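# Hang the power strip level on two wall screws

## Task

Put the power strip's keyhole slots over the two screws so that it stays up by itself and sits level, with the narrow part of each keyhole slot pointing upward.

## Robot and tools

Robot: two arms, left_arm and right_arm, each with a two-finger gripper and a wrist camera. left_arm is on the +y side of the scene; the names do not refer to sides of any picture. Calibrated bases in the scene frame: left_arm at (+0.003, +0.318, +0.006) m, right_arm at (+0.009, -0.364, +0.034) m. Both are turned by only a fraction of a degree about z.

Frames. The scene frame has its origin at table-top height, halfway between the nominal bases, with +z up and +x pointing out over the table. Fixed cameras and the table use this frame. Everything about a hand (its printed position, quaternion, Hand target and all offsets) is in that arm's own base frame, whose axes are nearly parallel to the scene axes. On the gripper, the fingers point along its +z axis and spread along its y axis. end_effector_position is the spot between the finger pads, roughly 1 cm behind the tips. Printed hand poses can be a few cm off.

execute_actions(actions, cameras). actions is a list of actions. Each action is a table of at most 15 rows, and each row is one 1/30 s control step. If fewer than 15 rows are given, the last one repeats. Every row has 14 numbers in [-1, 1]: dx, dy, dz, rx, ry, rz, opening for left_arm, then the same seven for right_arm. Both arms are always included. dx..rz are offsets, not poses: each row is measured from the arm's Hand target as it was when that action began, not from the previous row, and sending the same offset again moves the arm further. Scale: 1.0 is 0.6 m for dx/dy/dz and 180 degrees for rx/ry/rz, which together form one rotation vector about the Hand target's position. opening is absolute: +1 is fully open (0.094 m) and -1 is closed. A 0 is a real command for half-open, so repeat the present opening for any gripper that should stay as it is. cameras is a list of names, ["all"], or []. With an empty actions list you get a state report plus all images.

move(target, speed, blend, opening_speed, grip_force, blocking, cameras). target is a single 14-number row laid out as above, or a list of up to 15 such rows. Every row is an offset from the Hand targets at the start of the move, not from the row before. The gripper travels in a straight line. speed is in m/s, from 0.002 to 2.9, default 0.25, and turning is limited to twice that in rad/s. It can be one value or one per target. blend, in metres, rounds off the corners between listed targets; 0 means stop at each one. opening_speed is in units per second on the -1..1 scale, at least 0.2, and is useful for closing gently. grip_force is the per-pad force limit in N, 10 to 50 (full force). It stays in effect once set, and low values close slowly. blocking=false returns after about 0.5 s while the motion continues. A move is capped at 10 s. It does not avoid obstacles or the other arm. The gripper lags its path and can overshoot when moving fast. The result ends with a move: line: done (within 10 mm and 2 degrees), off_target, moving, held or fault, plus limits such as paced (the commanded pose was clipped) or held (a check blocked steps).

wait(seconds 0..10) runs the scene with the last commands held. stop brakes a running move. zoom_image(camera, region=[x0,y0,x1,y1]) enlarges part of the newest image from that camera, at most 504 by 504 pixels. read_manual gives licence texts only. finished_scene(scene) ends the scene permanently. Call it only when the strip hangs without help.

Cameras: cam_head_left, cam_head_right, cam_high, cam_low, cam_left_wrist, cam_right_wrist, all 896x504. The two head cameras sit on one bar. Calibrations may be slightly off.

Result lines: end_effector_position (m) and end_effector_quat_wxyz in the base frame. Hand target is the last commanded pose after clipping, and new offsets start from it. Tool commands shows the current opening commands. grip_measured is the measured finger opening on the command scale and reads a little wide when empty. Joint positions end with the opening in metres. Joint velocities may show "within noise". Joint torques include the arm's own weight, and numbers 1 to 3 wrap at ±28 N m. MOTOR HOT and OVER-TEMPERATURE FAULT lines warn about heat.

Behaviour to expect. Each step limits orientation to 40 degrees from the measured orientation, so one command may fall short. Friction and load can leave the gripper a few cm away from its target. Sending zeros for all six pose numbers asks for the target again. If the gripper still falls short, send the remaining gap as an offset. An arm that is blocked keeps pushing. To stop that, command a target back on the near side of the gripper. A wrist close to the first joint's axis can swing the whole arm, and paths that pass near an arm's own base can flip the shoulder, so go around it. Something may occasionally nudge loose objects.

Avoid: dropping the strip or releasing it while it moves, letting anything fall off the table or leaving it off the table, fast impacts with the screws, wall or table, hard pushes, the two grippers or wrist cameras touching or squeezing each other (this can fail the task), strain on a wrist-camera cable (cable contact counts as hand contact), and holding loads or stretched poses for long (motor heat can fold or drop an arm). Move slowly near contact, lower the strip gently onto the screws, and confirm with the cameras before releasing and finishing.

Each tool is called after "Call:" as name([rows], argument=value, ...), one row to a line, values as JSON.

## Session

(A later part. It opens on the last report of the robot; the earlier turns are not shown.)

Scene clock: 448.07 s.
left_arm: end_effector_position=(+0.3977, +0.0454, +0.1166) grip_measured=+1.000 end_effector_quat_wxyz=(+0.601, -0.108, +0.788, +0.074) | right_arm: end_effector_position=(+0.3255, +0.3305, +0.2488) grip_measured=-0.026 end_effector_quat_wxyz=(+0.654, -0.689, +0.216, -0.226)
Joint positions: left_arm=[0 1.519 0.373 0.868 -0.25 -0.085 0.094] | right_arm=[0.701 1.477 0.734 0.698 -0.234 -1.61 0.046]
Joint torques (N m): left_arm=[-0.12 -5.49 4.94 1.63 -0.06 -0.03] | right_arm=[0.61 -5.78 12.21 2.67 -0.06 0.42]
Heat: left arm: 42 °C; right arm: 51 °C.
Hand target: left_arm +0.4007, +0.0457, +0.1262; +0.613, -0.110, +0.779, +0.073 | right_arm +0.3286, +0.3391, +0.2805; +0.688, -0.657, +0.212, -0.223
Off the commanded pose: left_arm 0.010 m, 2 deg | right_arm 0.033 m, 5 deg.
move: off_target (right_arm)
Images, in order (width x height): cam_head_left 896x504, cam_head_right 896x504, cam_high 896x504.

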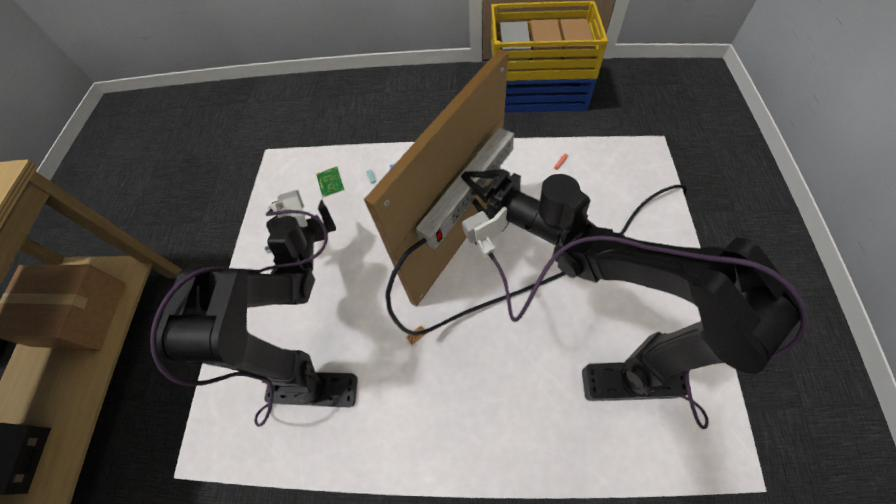

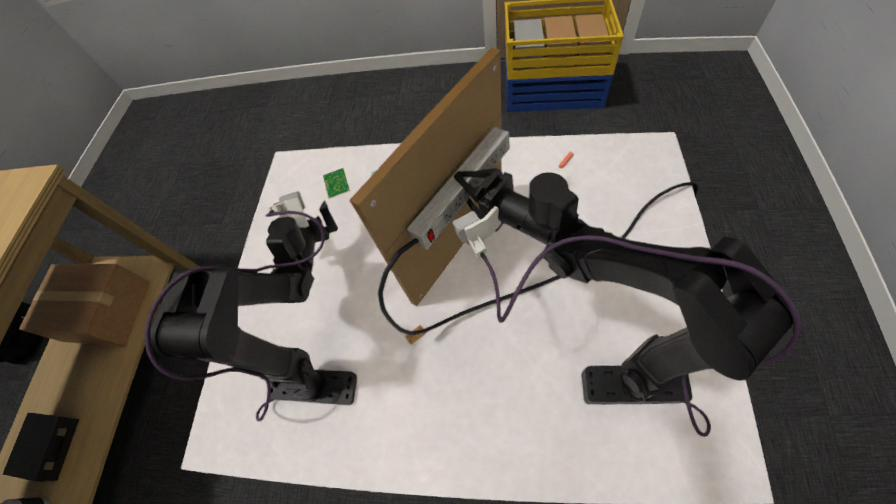

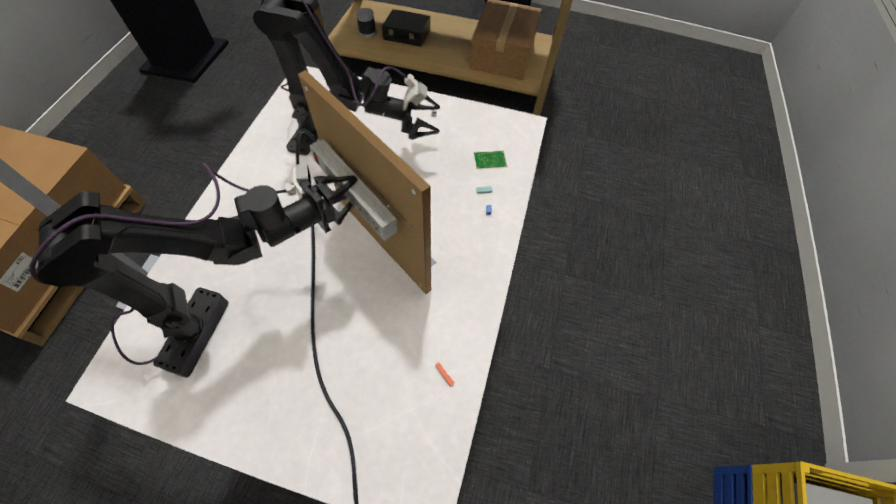

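Call:
move(target=[0,0,0,0,0,0,1,0.0098,0.0137,-0.004,0,0,0,-0.06], speed=0.05, cameras=["cam_high","cam_head_left","cam_head_right"])

Call:
zoom_image(camera="cam_head_left", region=[370, 90, 530, 250])

Call:
zoom_image(camera="cam_high", region=[290, 100, 450, 260])

Scene clock: 465.50 s.
left_arm: end_effector_position=(+0.3977, +0.0454, +0.1166) grip_measured=+1.000 end_effector_quat_wxyz=(+0.601, -0.108, +0.788, +0.074) | right_arm: end_effector_position=(+0.3296, +0.3371, +0.2424) grip_measured=-0.026 end_effector_quat_wxyz=(+0.649, -0.694, +0.218, -0.222)
Joint positions: left_arm=[0 1.519 0.373 0.868 -0.25 -0.085 0.094] | right_arm=[0.707 1.513 0.755 0.697 -0.229 -1.61 0.046]
Joint torques (N m): left_arm=[-0.1 -5.45 4.92 1.61 -0.04 -0.01] | right_arm=[0.65 -5.82 12.75 2.82 -0.06 0.42]
Heat: left arm: 42 °C; right arm: 49 °C.
Hand target: left_arm +0.4007, +0.0457, +0.1262; +0.613, -0.110, +0.779, +0.073 | right_arm +0.3345, +0.3473, +0.2782; +0.688, -0.657, +0.212, -0.223
Off the commanded pose: left_arm 0.010 m, 2 deg | right_arm 0.037 m, 6 deg.
move: off_target (right_arm)
Images, in order (width x height): cam_head_left 896x504, cam_head_right 896x504, cam_high 896x504.

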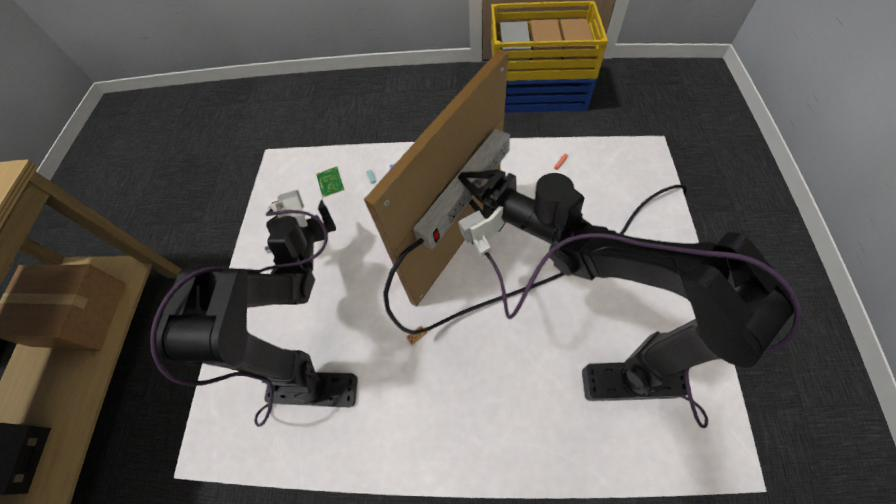

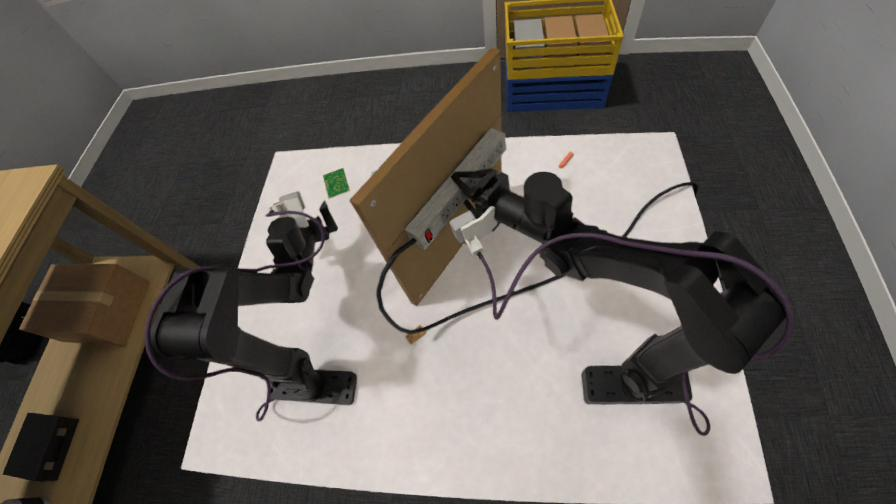

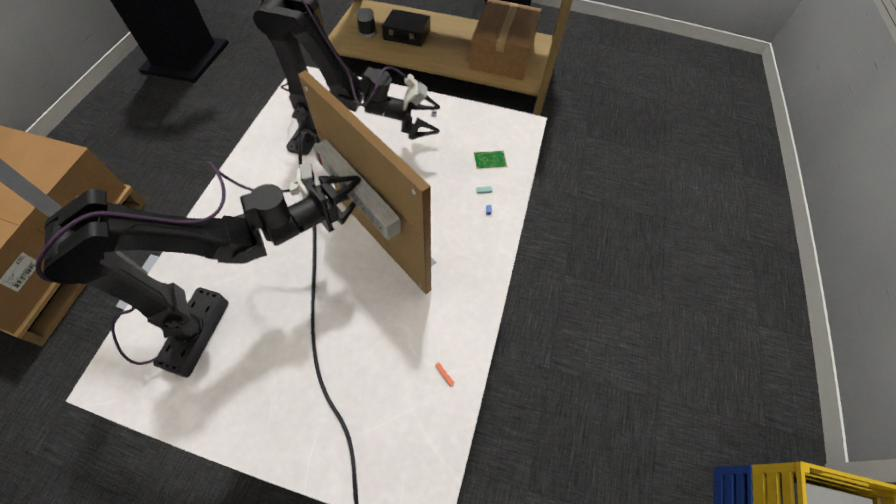

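Scaled by 3.150 from the camera's 896x504 image, which has a finer 1280x720 frame.

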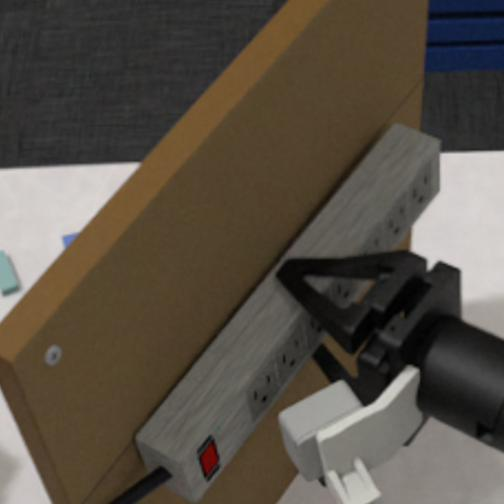

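Scaled by 3.150 from the camera's 896x504 image, which has a finer 1280x720 frame.

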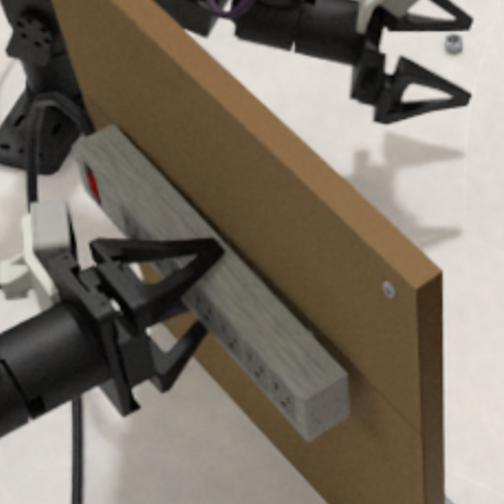

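Call:
move([
  [0,0,0,0,0,0,1,-0.033,-0.048,0.03,0,0,0.0064,-0.06],
  [0,0,0,0,0,0,1,0,0,0.012,0,0,0.0064,-0.06],
], speed=0.065, cameras=["cam_high","cam_head_left"])

Call:
zoom_image(camera="cam_head_left", region=[370, 90, 530, 250])

Call:
zoom_image(camera="cam_high", region=[290, 100, 450, 260])

Scene clock: 478.90 s.
left_arm: end_effector_position=(+0.3977, +0.0454, +0.1166) grip_measured=+1.000 end_effector_quat_wxyz=(+0.601, -0.108, +0.788, +0.074) | right_arm: end_effector_position=(+0.3302, +0.3375, +0.2505) grip_measured=-0.026 end_effector_quat_wxyz=(+0.652, -0.696, +0.212, -0.215)
Joint positions: left_arm=[0 1.519 0.373 0.868 -0.25 -0.085 0.094] | right_arm=[0.696 1.503 0.781 0.663 -0.259 -1.609 0.046]
Joint torques (N m): left_arm=[-0.13 -5.5 4.85 1.62 -0.08 -0.02] | right_arm=[0.64 -5.74 12.56 2.84 -0.06 0.42]
Heat: left arm: 42 °C; right arm: 50 °C.
Hand target: left_arm +0.4007, +0.0457, +0.1262; +0.613, -0.110, +0.779, +0.073 | right_arm +0.3346, +0.3474, +0.2854; +0.691, -0.659, +0.205, -0.216
Off the commanded pose: left_arm 0.010 m, 2 deg | right_arm 0.037 m, 6 deg.
move: off_target (right_arm)
Images, in order (width x height): cam_head_left 896x504, cam_high 896x504.

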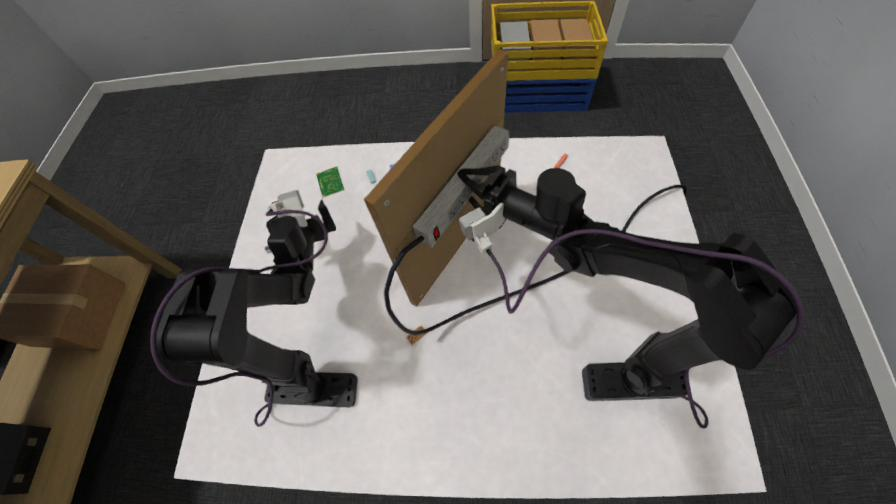

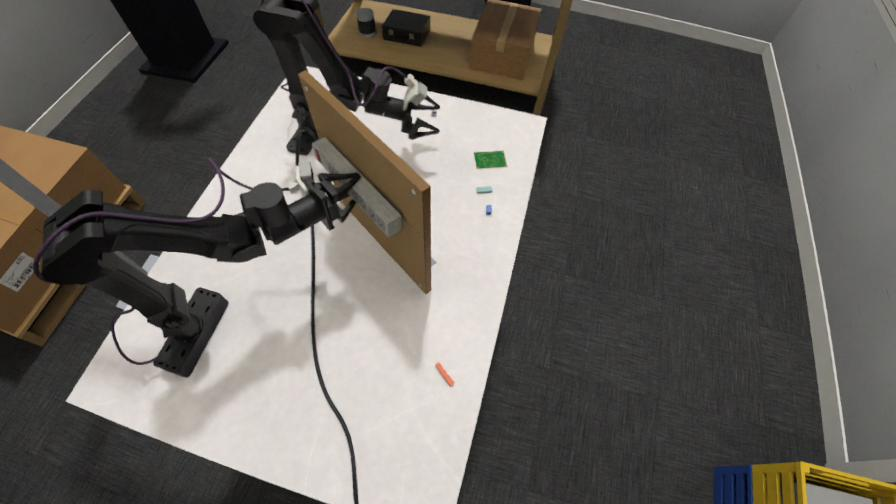

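Scaled by 3.150 from the camera's 896x504 image, which has a finer 1280x720 frame.

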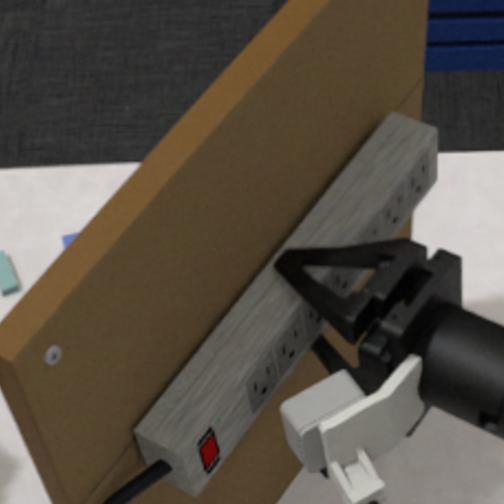

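Scaled by 3.150 from the camera's 896x504 image, which has a finer 1280x720 frame.

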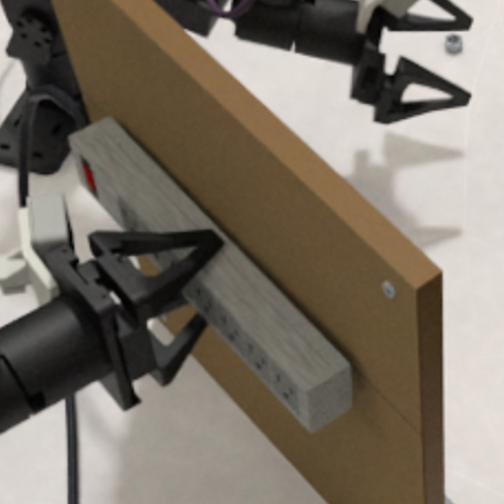

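Call:
move([
  [0,0,0,0,0,0,1,-0.024,-0.034,0.02,0,0,0.001,-0.06],
  [0,0,0,0,0,0,1,0.0013,-0.001,-0.009,0,0,0.001,-0.06],
  [0,0,0,0,0,0,1,0.0157,0.0195,-0.009,0,0,0.001,-0.06],
], speed=0.065, blend=[0,0.003,0], cameras=["cam_high","cam_head_left"])

Call:
zoom_image(camera="cam_head_left", region=[370, 90, 530, 250])

Call:
zoom_image(camera="cam_high", region=[290, 100, 450, 260])

Scene clock: 495.30 s.
left_arm: end_effector_position=(+0.3977, +0.0454, +0.1166) grip_measured=+1.000 end_effector_quat_wxyz=(+0.601, -0.108, +0.788, +0.074) | right_arm: end_effector_position=(+0.3331, +0.3393, +0.2433) grip_measured=-0.026 end_effector_quat_wxyz=(+0.651, -0.697, +0.214, -0.210)
Joint positions: left_arm=[0 1.519 0.373 0.868 -0.25 -0.085 0.094] | right_arm=[0.692 1.528 0.781 0.681 -0.267 -1.603 0.046]
Joint torques (N m): left_arm=[-0.18 -5.46 4.9 1.61 -0.07 -0.03] | right_arm=[1.69 -3.18 15.12 2.94 0.04 0.39]
Heat: left arm: 42 °C; right arm: 50 °C.
Hand target: left_arm +0.4007, +0.0457, +0.1262; +0.613, -0.110, +0.779, +0.073 | right_arm +0.3440, +0.3590, +0.2800; +0.691, -0.659, +0.204, -0.215
Off the commanded pose: left_arm 0.010 m, 2 deg | right_arm 0.043 m, 7 deg.
move: off_target (right_arm)
Images, in order (width x height): cam_head_left 896x504, cam_high 896x504.

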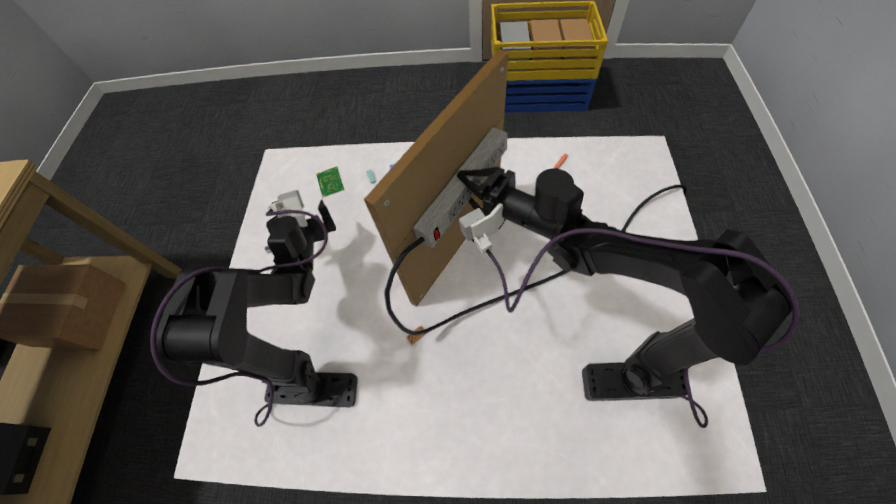

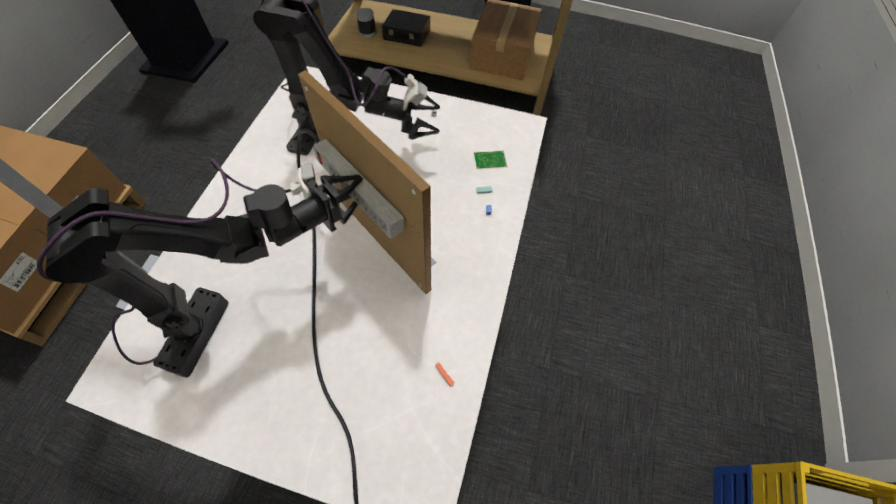

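Scaled by 3.150 from the camera's 896x504 image, which has a finer 1280x720 frame.

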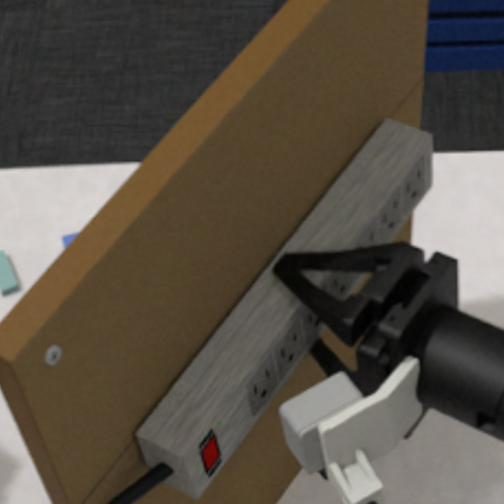

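Scaled by 3.150 from the camera's 896x504 image, which has a finer 1280x720 frame.

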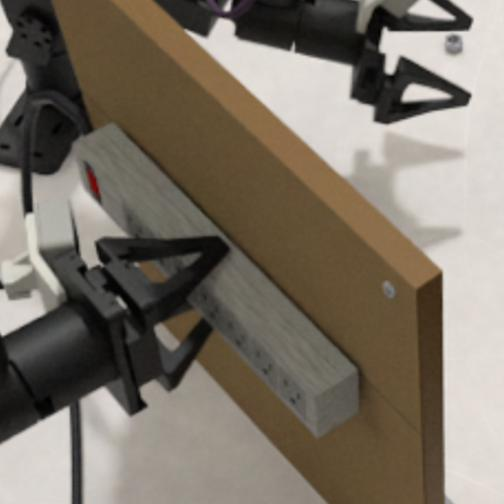

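Call:
move([
  [0,0,0,0,0,0,1,-0.038,-0.0545,0.035,-0.002,-0.003,0,-0.06],
  [0,0,0,0,0,0,1,-0.0143,-0.0205,0.008,-0.002,-0.003,0,-0.06],
  [0,0,0,0,0,0,1,0,0,0.008,-0.002,-0.003,0,-0.06],
], speed=0.065, blend=[0,0.003,0])

Scene clock: 515.83 s.
left_arm: end_effector_position=(+0.3977, +0.0454, +0.1166) grip_measured=+1.000 end_effector_quat_wxyz=(+0.601, -0.108, +0.788, +0.074) | right_arm: end_effector_position=(+0.3318, +0.3391, +0.2429) grip_measured=-0.027 end_effector_quat_wxyz=(-0.647, +0.701, -0.215, +0.208)
Joint positions: left_arm=[0 1.519 0.373 0.868 -0.25 -0.085 0.094] | right_arm=[0.693 1.52 0.784 0.657 -0.268 -1.605 0.046]
Joint torques (N m): left_arm=[-0.06 -5.5 4.97 1.61 -0.07 -0.02] | right_arm=[1.44 -3.36 15.68 2.96 0.07 0.32]
Heat: left arm: 42 °C; right arm: 49 °C.
Hand target: left_arm +0.4007, +0.0457, +0.1262; +0.613, -0.110, +0.779, +0.073 | right_arm +0.3438, +0.3591, +0.2848; -0.690, +0.660, -0.200, +0.219
Off the commanded pose: left_arm 0.010 m, 2 deg | right_arm 0.048 m, 7 deg.
move: off_target (right_arm)

Call:
move([
  [0,0,0,0,0,0,1,-0.038,-0.0545,0.035,0.006,-0.008,0,-0.06],
  [0,0,0,0,0,0,1,-0.0143,-0.0205,0.011,0.006,-0.008,0,-0.06],
  [0,0,0,0,0,0,1,-0.004,-0.005,0.011,0.006,-0.008,0,-0.06],
], speed=0.065, blend=[0,0.003,0])

Scene clock: 532.30 s.
left_arm: end_effector_position=(+0.3977, +0.0454, +0.1166) grip_measured=+1.000 end_effector_quat_wxyz=(+0.601, -0.108, +0.788, +0.074) | right_arm: end_effector_position=(+0.3320, +0.3388, +0.2541) grip_measured=-0.027 end_effector_quat_wxyz=(+0.660, -0.689, +0.207, -0.216)
Joint positions: left_arm=[0 1.519 0.373 0.868 -0.25 -0.085 0.094] | right_arm=[0.691 1.515 0.784 0.694 -0.271 -1.606 0.046]
Joint torques (N m): left_arm=[-0.1 -5.44 4.92 1.62 -0.06 -0.02] | right_arm=[1.31 -3.55 14.76 2.97 0.06 0.3]
Heat: left arm: 42 °C; right arm: 49 °C.
Hand target: left_arm +0.4007, +0.0457, +0.1262; +0.613, -0.110, +0.779, +0.073 | right_arm +0.3416, +0.3560, +0.2913; +0.699, -0.651, +0.194, -0.225
Off the commanded pose: left_arm 0.010 m, 2 deg | right_arm 0.042 m, 7 deg.
move: off_target (right_arm)

Call:
move(target=[0,0,0,0,0,0,1,0.002,0.003,-0.014,0,0,0,-0.06], speed=0.03)

Scene clock: 536.43 s.
left_arm: end_effector_position=(+0.3977, +0.0454, +0.1166) grip_measured=+1.000 end_effector_quat_wxyz=(+0.601, -0.108, +0.788, +0.074) | right_arm: end_effector_position=(+0.3323, +0.3392, +0.2542) grip_measured=-0.027 end_effector_quat_wxyz=(+0.661, -0.688, +0.205, -0.216)
Joint positions: left_arm=[0 1.519 0.373 0.868 -0.25 -0.085 0.094] | right_arm=[0.69 1.52 0.784 0.702 -0.275 -1.606 0.046]
Joint torques (N m): left_arm=[-0.09 -5.48 4.86 1.63 -0.06 0.01] | right_arm=[1.72 -1.81 13.67 3.17 0.18 0.3]
Heat: left arm: 42 °C; right arm: 50 °C.
Hand target: left_arm +0.4007, +0.0457, +0.1262; +0.613, -0.110, +0.779, +0.073 | right_arm +0.3428, +0.3578, +0.2829; +0.699, -0.651, +0.194, -0.225
Off the commanded pose: left_arm 0.010 m, 2 deg | right_arm 0.036 m, 6 deg.
move: off_target (right_arm)

Call:
move([
  [0,0,0,0,0,0,1,-0.03,-0.043,0.025,0,0,0,-0.06],
  [0,0,0,0,0,0,1,-0.0143,-0.0205,0.003,0,0,0,-0.06],
  [0,0,0,0,0,0,1,0,0,0.003,0,0,0,-0.06],
], speed=0.065, blend=[0,0.003,0])

Scene clock: 541.53 s.
left_arm: end_effector_position=(+0.3977, +0.0454, +0.1166) grip_measured=+1.000 end_effector_quat_wxyz=(+0.601, -0.108, +0.788, +0.074) | right_arm: end_effector_position=(+0.3328, +0.3391, +0.2625) grip_measured=-0.027 end_effector_quat_wxyz=(+0.671, -0.678, +0.199, -0.224)
Joint positions: left_arm=[0 1.519 0.373 0.868 -0.25 -0.085 0.094] | right_arm=[0.689 1.521 0.784 0.739 -0.275 -1.606 0.046]
Joint torques (N m): left_arm=[-0.16 -5.5 4.88 1.61 -0.08 -0.01] | right_arm=[1.84 -1.72 14.41 2.74 0.12 0.31]
Heat: left arm: 42 °C; right arm: 51 °C.
Hand target: left_arm +0.4007, +0.0457, +0.1262; +0.613, -0.110, +0.779, +0.073 | right_arm +0.3427, +0.3579, +0.2847; +0.699, -0.651, +0.193, -0.225
Off the commanded pose: left_arm 0.010 m, 2 deg | right_arm 0.031 m, 4 deg.
move: off_target (right_arm)

Call:
move([
  [0,0,0,0,0,0,1,-0.038,-0.0545,0.02,-0.008,0.006,0,-0.06],
  [0,0,0,0,0,0,1,-0.0143,-0.0205,-0.02,-0.008,0.006,0,-0.06],
  [0,0,0,0,0,0,1,-0.002,-0.003,-0.02,-0.008,0.006,0,-0.06],
], speed=0.065, blend=[0,0.003,0])

Scene clock: 548.93 s.
left_arm: end_effector_position=(+0.3977, +0.0454, +0.1166) grip_measured=+1.000 end_effector_quat_wxyz=(+0.601, -0.108, +0.788, +0.074) | right_arm: end_effector_position=(+0.3333, +0.3387, +0.2516) grip_measured=-0.027 end_effector_quat_wxyz=(+0.658, -0.691, +0.205, -0.219)
Joint positions: left_arm=[0 1.519 0.373 0.868 -0.25 -0.085 0.094] | right_arm=[0.689 1.523 0.783 0.699 -0.273 -1.615 0.046]
Joint torques (N m): left_arm=[-0.1 -5.46 4.86 1.61 -0.06 -0.02] | right_arm=[1.62 -2.03 13.08 3 0.04 0.3]
Heat: left arm: 42 °C; right arm: 51 °C.
Hand target: left_arm +0.4007, +0.0457, +0.1262; +0.613, -0.110, +0.779, +0.073 | right_arm +0.3416, +0.3560, +0.2729; +0.689, -0.662, +0.197, -0.222
Off the commanded pose: left_arm 0.010 m, 2 deg | right_arm 0.029 m, 5 deg.
move: off_target (right_arm)

Call:
move([
  [0,0,0,0,0,0,1,-0.038,-0.0545,0.035,0.002,0.003,0,-0.06],
  [0,0,0,0,0,0,1,-0.0143,-0.0205,-0.009,0.002,0.003,0,-0.06],
  [0,0,0,0,0,0,1,0,0,-0.009,0.002,0.003,0,-0.06],
], speed=0.065, blend=[0,0.003,0])

Scene clock: 555.23 s.
left_arm: end_effector_position=(+0.3977, +0.0454, +0.1166) grip_measured=+1.000 end_effector_quat_wxyz=(+0.601, -0.108, +0.788, +0.074) | right_arm: end_effector_position=(+0.3346, +0.3406, +0.2438) grip_measured=-0.027 end_effector_quat_wxyz=(+0.659, -0.690, +0.205, -0.218)
Joint positions: left_arm=[0 1.519 0.373 0.868 -0.25 -0.085 0.094] | right_arm=[0.69 1.55 0.771 0.742 -0.273 -1.611 0.046]
Joint torques (N m): left_arm=[-0.14 -5.52 4.9 1.61 -0.08 -0.01] | right_arm=[1.55 -3.32 12.98 2.84 0.09 0.37]
Heat: left arm: 42 °C; right arm: 51 °C.
Hand target: left_arm +0.4007, +0.0457, +0.1262; +0.613, -0.110, +0.779, +0.073 | right_arm +0.3415, +0.3561, +0.2673; +0.690, -0.661, +0.201, -0.218
Off the commanded pose: left_arm 0.010 m, 2 deg | right_arm 0.029 m, 5 deg.
move: off_target (right_arm)

Call:
wait(seconds=0, cameras=["cam_high","cam_head_left","cam_head_right"])

Call:
zoom_image(camera="cam_head_left", region=[400, 110, 520, 250])

Call:
zoom_image(camera="cam_high", region=[310, 120, 430, 260])

Scene clock: 562.13 s.
left_arm: end_effector_position=(+0.3977, +0.0454, +0.1166) grip_measured=+1.000 end_effector_quat_wxyz=(+0.601, -0.108, +0.788, +0.074) | right_arm: end_effector_position=(+0.3346, +0.3406, +0.2438) grip_measured=-0.027 end_effector_quat_wxyz=(+0.659, -0.690, +0.205, -0.218)
Joint positions: left_arm=[0 1.519 0.373 0.868 -0.25 -0.085 0.094] | right_arm=[0.69 1.55 0.771 0.742 -0.273 -1.611 0.046]
Joint torques (N m): left_arm=[-0.14 -5.46 4.9 1.62 -0.07 0.01] | right_arm=[1.51 -3.41 12.94 2.82 0.06 0.39]
Heat: left arm: 42 °C; right arm: 51 °C.
Hand target: left_arm +0.4007, +0.0457, +0.1262; +0.613, -0.110, +0.779, +0.073 | right_arm +0.3415, +0.3561, +0.2673; +0.690, -0.661, +0.201, -0.218
Tool commands: left_gripper/opening=+1.0 right_gripper/opening=-0.06
Off the commanded pose: left_arm 0.010 m, 2 deg | right_arm 0.029 m, 5 deg.
Images, in order (width x height): cam_head_left 896x504, cam_head_right 896x504, cam_high 896x504.

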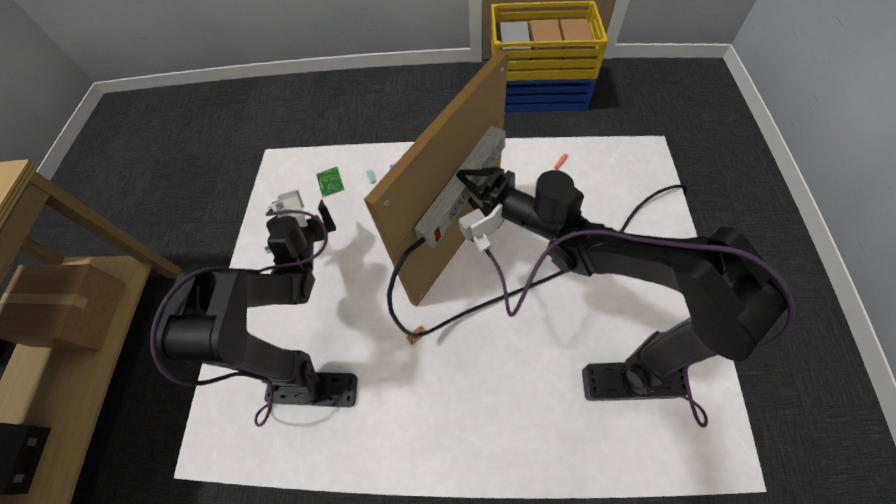

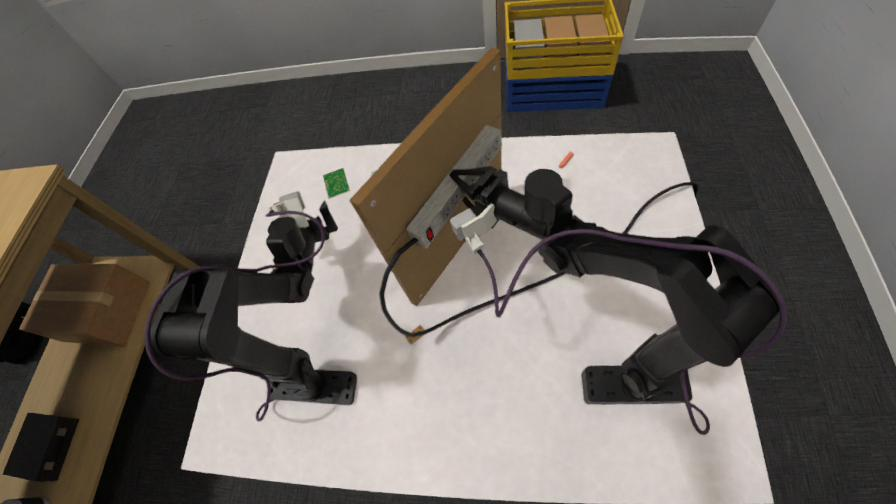

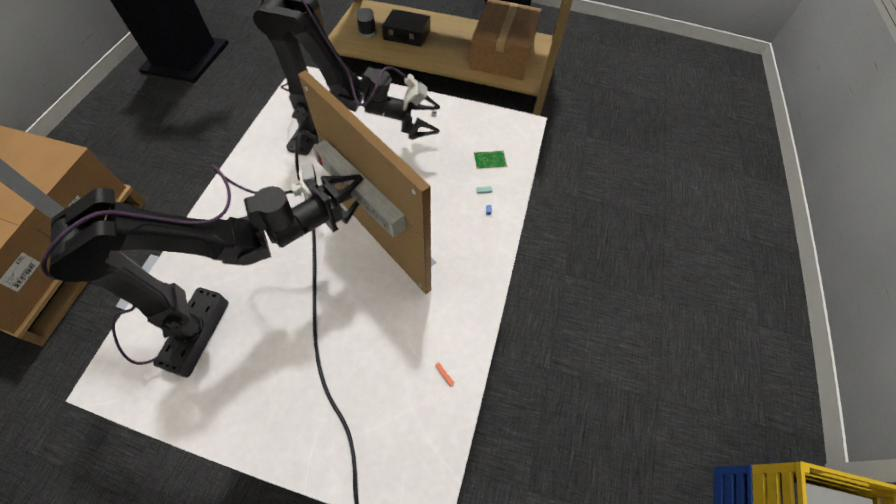

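Scaled by 3.600 from the camera's 896x504 image, which has a finer 1280x720 frame.

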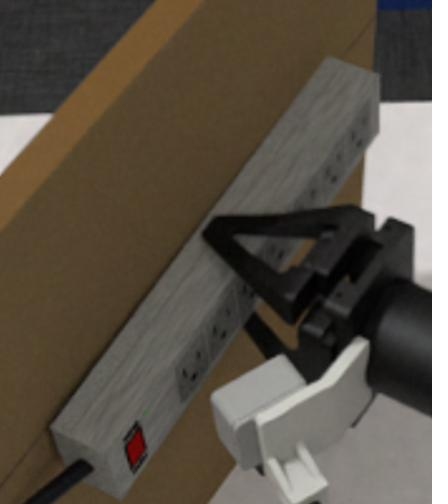

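Scaled by 3.600 from the camera's 896x504 image, which has a finer 1280x720 frame.

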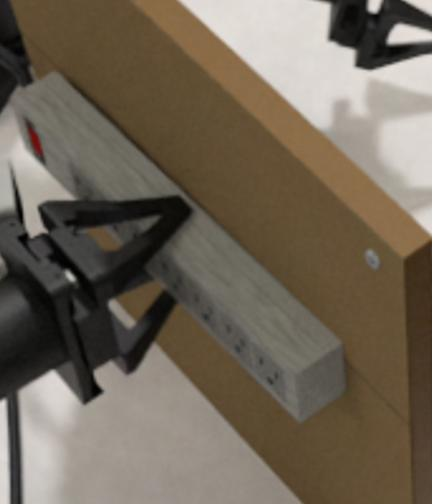

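Call:
move([
  [0,0,0,0,0,0,1,-0.002,-0.003,0,0,0,0.016,-0.06],
  [0,0,0,0,0,0,1,-0.002,-0.003,0.002,0.0036,0.0052,0.016,-0.06],
  [0,0,0,0,0,0,1,0.005,0.007,0.002,0.0036,0.0052,-0.01,-0.06],
], speed=0.05)

Scene clock: 581.87 s.
left_arm: end_effector_position=(+0.3977, +0.0454, +0.1166) grip_measured=+1.000 end_effector_quat_wxyz=(+0.601, -0.108, +0.788, +0.074) | right_arm: end_effector_position=(+0.3353, +0.3410, +0.2437) grip_measured=-0.027 end_effector_quat_wxyz=(+0.663, -0.688, +0.204, -0.215)
Joint positions: left_arm=[0 1.519 0.373 0.868 -0.25 -0.085 0.094] | right_arm=[0.686 1.558 0.771 0.757 -0.284 -1.605 0.046]
Joint torques (N m): left_arm=[-0.09 -5.45 4.9 1.64 -0.05 -0.01] | right_arm=[3.49 -3.36 14.09 2.62 0.65 0.53]
Heat: left arm: 43 °C; right arm: 52 °C.
Hand target: left_arm +0.4007, +0.0457, +0.1262; +0.613, -0.110, +0.779, +0.073 | right_arm +0.3445, +0.3603, +0.2686; +0.688, -0.655, +0.218, -0.222
Off the commanded pose: left_arm 0.010 m, 2 deg | right_arm 0.033 m, 5 deg.
move: off_target (right_arm)

Call:
move([
  [0,0,0,0,0,0,1,-0.012,-0.017,0,0,0,0.025,-0.06],
  [0,0,0,0,0,0,1,-0.012,-0.017,0.002,0.0036,0.0052,0.025,-0.06],
  [0,0,0,0,0,0,1,0,0,0.002,0.0036,0.0052,-0.004,-0.06],
], speed=0.05, cameras=["cam_high","cam_head_left"])

Call:
zoom_image(camera="cam_head_left", region=[400, 110, 520, 250])

Call:
zoom_image(camera="cam_high", region=[310, 120, 430, 260])

Scene clock: 590.63 s.
left_arm: end_effector_position=(+0.3977, +0.0454, +0.1166) grip_measured=+1.000 end_effector_quat_wxyz=(+0.601, -0.108, +0.788, +0.074) | right_arm: end_effector_position=(+0.3353, +0.3410, +0.2436) grip_measured=-0.027 end_effector_quat_wxyz=(+0.660, -0.687, +0.210, -0.218)
Joint positions: left_arm=[0 1.519 0.373 0.868 -0.25 -0.085 0.094] | right_arm=[0.694 1.554 0.77 0.75 -0.262 -1.601 0.046]
Joint torques (N m): left_arm=[-0.08 -5.44 4.88 1.62 -0.08 0] | right_arm=[3.38 -3.45 14.17 2.63 0.62 0.61]
Heat: left arm: 43 °C; right arm: 52 °C.
Hand target: left_arm +0.4007, +0.0457, +0.1262; +0.613, -0.110, +0.779, +0.073 | right_arm +0.3445, +0.3603, +0.2698; +0.689, -0.652, +0.229, -0.220
Off the commanded pose: left_arm 0.010 m, 2 deg | right_arm 0.034 m, 6 deg.
move: off_target (right_arm)
Images, in order (width x height): cam_head_left 896x504, cam_high 896x504.

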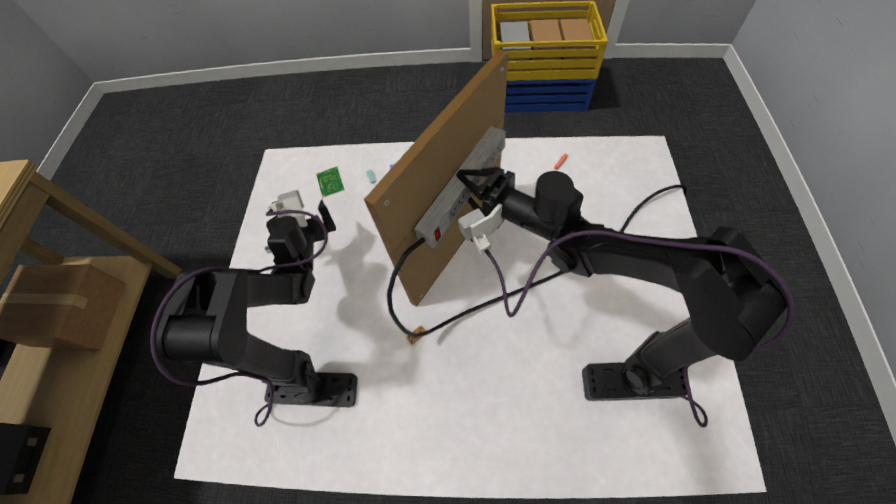

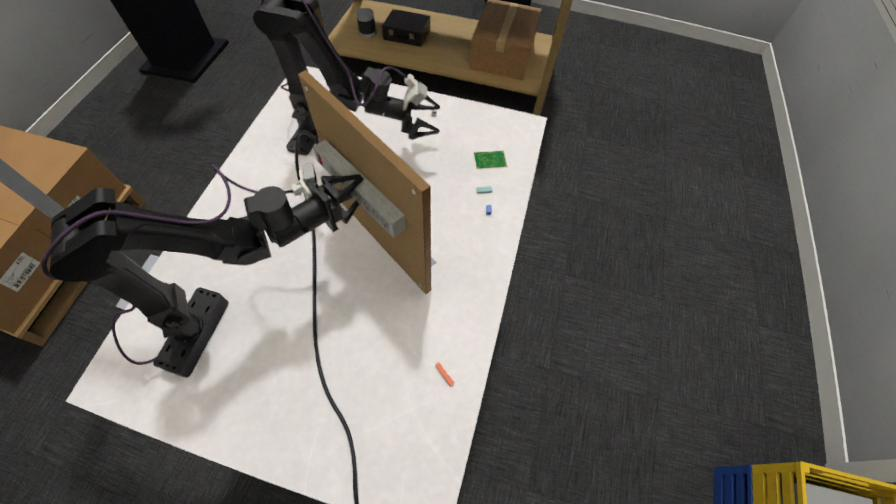

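Scaled by 3.600 from the camera's 896x504 image, which has a finer 1280x720 frame.

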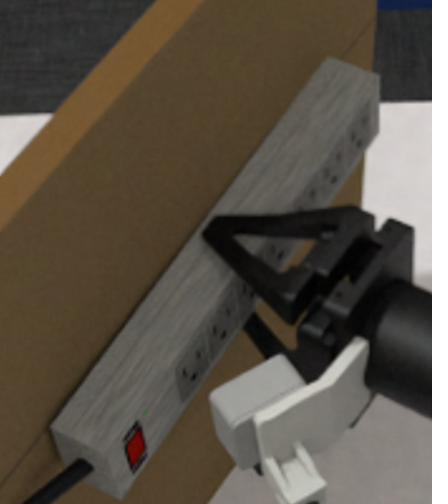

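Scaled by 3.600 from the camera's 896x504 image, which has a finer 1280x720 frame.

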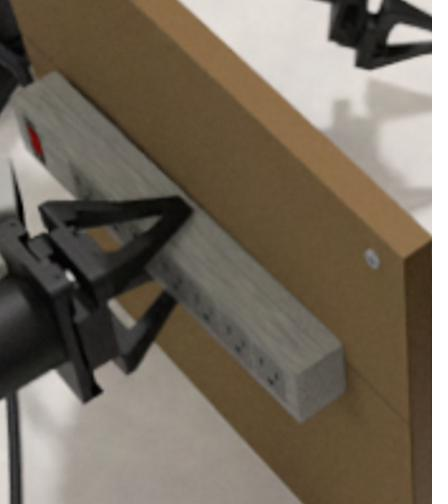

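Call:
zoom_image(camera="cam_high", region=[375, 185, 445, 245])

Call:
zoom_image(camera="cam_head_left", region=[470, 100, 530, 150])

Call:
zoom_image(camera="cam_head_left", region=[380, 200, 450, 260])

Call:
zoom_image(camera="cam_high", region=[300, 120, 350, 162])

Scaled by 7.200 from the camera's 896x504 image, which has a finer 1280x720 frame.

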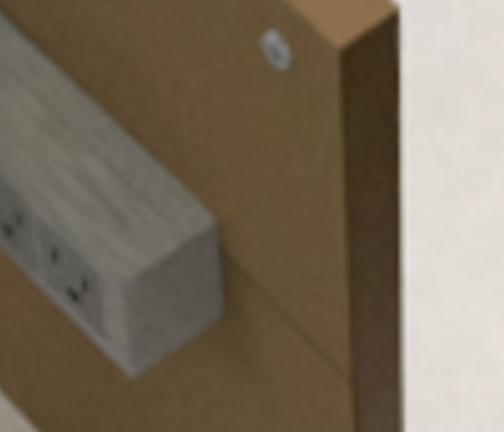

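Scaled by 8.400 from the camera's 896x504 image, which has a finer 1280x720 frame.

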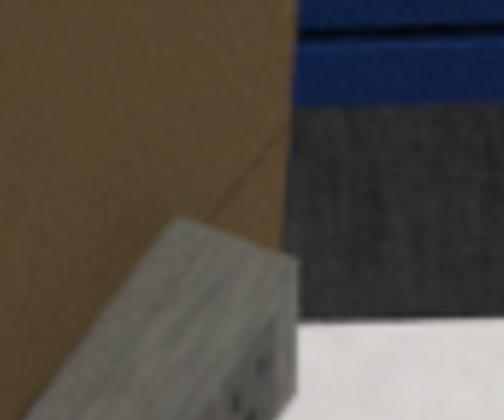

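Scaled by 7.200 from the camera's 896x504 image, which has a finer 1280x720 frame.

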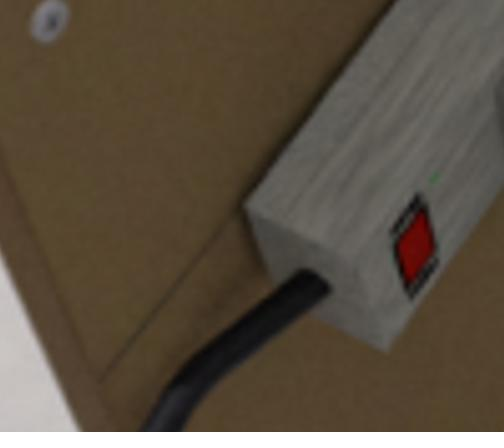

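Scaled by 10.080 from the camera's 896x504 image, which has a finer 1280x720 frame.

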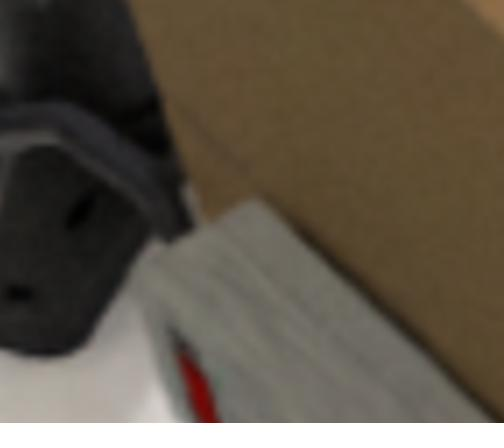

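Call:
move([
  [0,0,0,0,0,0,1,-0.012,-0.017,0,0,0,0.025,-0.06],
  [0,0,0,0,0,0,1,-0.012,-0.017,-0.001,-0.003,-0.0043,0.025,-0.06],
  [0,0,0,0,0,0,1,0,0,-0.001,-0.003,-0.0043,-0.01,-0.06],
], speed=0.05)

Scene clock: 640.70 s.
left_arm: end_effector_position=(+0.3977, +0.0454, +0.1166) grip_measured=+1.000 end_effector_quat_wxyz=(+0.601, -0.108, +0.788, +0.074) | right_arm: end_effector_position=(+0.3356, +0.3409, +0.2439) grip_measured=-0.027 end_effector_quat_wxyz=(+0.654, -0.685, +0.224, -0.231)
Joint positions: left_arm=[0 1.519 0.373 0.868 -0.25 -0.085 0.094] | right_arm=[0.717 1.545 0.768 0.74 -0.198 -1.601 0.046]
Joint torques (N m): left_arm=[-0.1 -5.45 4.93 1.62 -0.07 0] | right_arm=[2.91 -2.81 14.12 2.77 0.5 0.48]
Heat: left arm: 43 °C; right arm: 49 °C.
Hand target: left_arm +0.4007, +0.0457, +0.1262; +0.613, -0.110, +0.779, +0.073 | right_arm +0.3445, +0.3603, +0.2691; +0.684, -0.650, +0.234, -0.236
Off the commanded pose: left_arm 0.010 m, 2 deg | right_arm 0.033 m, 5 deg.
move: off_target (right_arm)

Call:
move([
  [0,0,0,0,0,0,1,-0.012,-0.017,0,0,0,0.03,-0.06],
  [0,0,0,0,0,0,1,-0.012,-0.017,-0.002,-0.0036,-0.0052,0.03,-0.06],
  [0,0,0,0,0,0,1,0,0,-0.002,-0.0036,-0.0052,0,-0.06],
], speed=0.05)

Scene clock: 649.57 s.
left_arm: end_effector_position=(+0.3977, +0.0454, +0.1166) grip_measured=+1.000 end_effector_quat_wxyz=(+0.601, -0.108, +0.788, +0.074) | right_arm: end_effector_position=(+0.3359, +0.3408, +0.2435) grip_measured=-0.027 end_effector_quat_wxyz=(+0.655, -0.683, +0.224, -0.232)
Joint positions: left_arm=[0 1.519 0.373 0.868 -0.25 -0.085 0.094] | right_arm=[0.717 1.549 0.765 0.749 -0.195 -1.601 0.046]
Joint torques (N m): left_arm=[-0.1 -5.44 4.88 1.62 -0.07 -0.02] | right_arm=[2.99 -2.62 14.04 2.76 0.48 0.3]
Heat: left arm: 43 °C; right arm: 50 °C.
Hand target: left_arm +0.4007, +0.0457, +0.1262; +0.613, -0.110, +0.779, +0.073 | right_arm +0.3445, +0.3603, +0.2679; +0.682, -0.652, +0.227, -0.243
Off the commanded pose: left_arm 0.010 m, 2 deg | right_arm 0.032 m, 5 deg.
move: off_target (right_arm)

Call:
move([
  [0,0,0,0,0,0,1,-0.012,-0.017,0,0,0,0.03,-0.06],
  [0,0,0,0,0,0,1,-0.012,-0.017,-0.002,-0.0055,-0.0078,0.03,-0.06],
  [0,0,0,0,0,0,1,0,0,-0.002,-0.0055,-0.0078,0,-0.06],
], speed=0.05)

Scene clock: 662.23 s.
left_arm: end_effector_position=(+0.3977, +0.0454, +0.1166) grip_measured=+1.000 end_effector_quat_wxyz=(+0.601, -0.108, +0.788, +0.074) | right_arm: end_effector_position=(+0.3360, +0.3408, +0.2435) grip_measured=-0.028 end_effector_quat_wxyz=(+0.656, -0.682, +0.223, -0.235)
Joint positions: left_arm=[0 1.519 0.373 0.868 -0.25 -0.085 0.094] | right_arm=[0.718 1.551 0.762 0.76 -0.193 -1.603 0.046]
Joint torques (N m): left_arm=[-0.01 -5.45 4.94 1.62 -0.05 0] | right_arm=[2.85 -2.58 13.9 2.77 0.44 0.06]
Heat: left arm: 43 °C; right arm: 50 °C.
Hand target: left_arm +0.4007, +0.0457, +0.1262; +0.613, -0.110, +0.779, +0.073 | right_arm +0.3445, +0.3603, +0.2668; +0.679, -0.655, +0.216, -0.253
Off the commanded pose: left_arm 0.010 m, 2 deg | right_arm 0.031 m, 5 deg.
move: off_target (right_arm)

Call:
move([
  [0,0,0,0,0,0,1,-0.048,-0.0687,0.035,0.007,0.0099,0.024,-0.06],
  [0,0,0,0,0,0,1,-0.0193,-0.0275,0.0025,0.007,0.0099,0.024,-0.06],
  [0,0,0,0,0,0,1,-0.005,-0.007,0.0025,0.007,0.0099,0.024,-0.06],
], speed=0.065, blend=[0,0.003,0])

Scene clock: 675.60 s.
left_arm: end_effector_position=(+0.3977, +0.0454, +0.1166) grip_measured=+1.000 end_effector_quat_wxyz=(+0.601, -0.108, +0.788, +0.074) | right_arm: end_effector_position=(+0.3319, +0.3389, +0.2331) grip_measured=-0.028 end_effector_quat_wxyz=(+0.652, -0.695, +0.214, -0.215)
Joint positions: left_arm=[0 1.519 0.373 0.868 -0.25 -0.085 0.094] | right_arm=[0.697 1.55 0.745 0.746 -0.257 -1.605 0.046]
Joint torques (N m): left_arm=[-0.18 -5.5 4.96 1.64 -0.06 -0.04] | right_arm=[0.96 -3.89 14.56 2.82 -0.08 0.41]
Heat: left arm: 43 °C; right arm: 52 °C.
Hand target: left_arm +0.4007, +0.0457, +0.1262; +0.613, -0.110, +0.779, +0.073 | right_arm +0.3415, +0.3561, +0.2683; +0.692, -0.659, +0.205, -0.214
Off the commanded pose: left_arm 0.010 m, 2 deg | right_arm 0.040 m, 6 deg.
move: off_target (right_arm)

Call:
move([
  [0,0,0,0,0,0,1,-0.043,-0.061,0.06,0.004,-0.003,0,-0.06],
  [0,0,0,0,0,0,1,-0.0143,-0.0205,0.015,0.004,-0.003,0,-0.06],
  [0,0,0,0,0,0,1,0,0,0.015,0.004,-0.003,0,-0.06],
], speed=0.065, blend=[0,0.003,0])

Scene clock: 684.03 s.
left_arm: end_effector_position=(+0.3977, +0.0454, +0.1166) grip_measured=+1.000 end_effector_quat_wxyz=(+0.601, -0.108, +0.788, +0.074) | right_arm: end_effector_position=(+0.3317, +0.3389, +0.2362) grip_measured=-0.028 end_effector_quat_wxyz=(+0.652, -0.696, +0.215, -0.212)
Joint positions: left_arm=[0 1.519 0.373 0.868 -0.25 -0.085 0.094] | right_arm=[0.696 1.541 0.755 0.724 -0.26 -1.602 0.046]
Joint torques (N m): left_arm=[-0.08 -5.46 4.93 1.61 -0.07 -0.01] | right_arm=[1.11 -4.29 14.71 2.95 -0.08 0.43]
Heat: left arm: 43 °C; right arm: 51 °C.
Hand target: left_arm +0.4007, +0.0457, +0.1262; +0.613, -0.110, +0.779, +0.073 | right_arm +0.3414, +0.3561, +0.2772; +0.697, -0.653, +0.203, -0.216
Off the commanded pose: left_arm 0.010 m, 2 deg | right_arm 0.046 m, 7 deg.
move: off_target (right_arm)

Call:
move([
  [0,0,0,0,0,0,1,-0.043,-0.061,0.06,0.007,-0.005,0,-0.06],
  [0,0,0,0,0,0,1,-0.0143,-0.0205,0.017,0.007,-0.005,0,-0.06],
  [0,0,0,0,0,0,1,0,0,0.017,0.007,-0.005,0,-0.06],
], speed=0.065, blend=[0,0.003,0])

Scene clock: 692.70 s.
left_arm: end_effector_position=(+0.3977, +0.0454, +0.1166) grip_measured=+1.000 end_effector_quat_wxyz=(+0.601, -0.108, +0.788, +0.074) | right_arm: end_effector_position=(+0.3328, +0.3401, +0.2457) grip_measured=-0.028 end_effector_quat_wxyz=(+0.661, -0.687, +0.212, -0.214)
Joint positions: left_arm=[0 1.519 0.373 0.868 -0.25 -0.085 0.094] | right_arm=[0.696 1.539 0.767 0.735 -0.262 -1.594 0.046]
Joint torques (N m): left_arm=[-0.09 -5.45 4.94 1.61 -0.07 0] | right_arm=[1.05 -4.53 14.57 2.99 -0.01 0.43]
Heat: left arm: 43 °C; right arm: 51 °C.
Hand target: left_arm +0.4007, +0.0457, +0.1262; +0.613, -0.110, +0.779, +0.073 | right_arm +0.3415, +0.3560, +0.2876; +0.705, -0.644, +0.200, -0.219
Off the commanded pose: left_arm 0.010 m, 2 deg | right_arm 0.046 m, 7 deg.
move: off_target (right_arm)

Call:
move([
  [0,0,0,0,0,0,1,0.014,-0.006,0,0,0,0,-0.06],
  [0,0,0,0,0,0,1,-0.006,0.009,-0.003,0,0,0,-0.06],
  [0,0,0,0,0,0,1,0.015,-0.005,-0.006,0,0,0,-0.06],
  [0,0,0,0,0,0,1,-0.005,0.01,-0.01,0,0,0,-0.06],
  [0,0,0,0,0,0,1,0.005,0.005,-0.01,0,0,0,-0.06],
], speed=0.03, blend=[0.001,0.001,0.001,0.001,0])

Scene clock: 701.10 s.
left_arm: end_effector_position=(+0.3977, +0.0454, +0.1166) grip_measured=+1.000 end_effector_quat_wxyz=(+0.601, -0.108, +0.788, +0.074) | right_arm: end_effector_position=(+0.3336, +0.3406, +0.2455) grip_measured=-0.028 end_effector_quat_wxyz=(+0.664, -0.686, +0.209, -0.212)
Joint positions: left_arm=[0 1.519 0.373 0.868 -0.25 -0.085 0.094] | right_arm=[0.69 1.548 0.767 0.751 -0.276 -1.592 0.046]
Joint torques (N m): left_arm=[-0.05 -5.5 4.92 1.61 -0.06 -0.02] | right_arm=[1.55 -2.97 14.72 3.06 0.13 0.42]
Heat: left arm: 43 °C; right arm: 53 °C.
Hand target: left_arm +0.4007, +0.0457, +0.1262; +0.613, -0.110, +0.779, +0.073 | right_arm +0.3445, +0.3591, +0.2815; +0.705, -0.644, +0.200, -0.219
Off the commanded pose: left_arm 0.010 m, 2 deg | right_arm 0.042 m, 7 deg.
move: off_target (right_arm)


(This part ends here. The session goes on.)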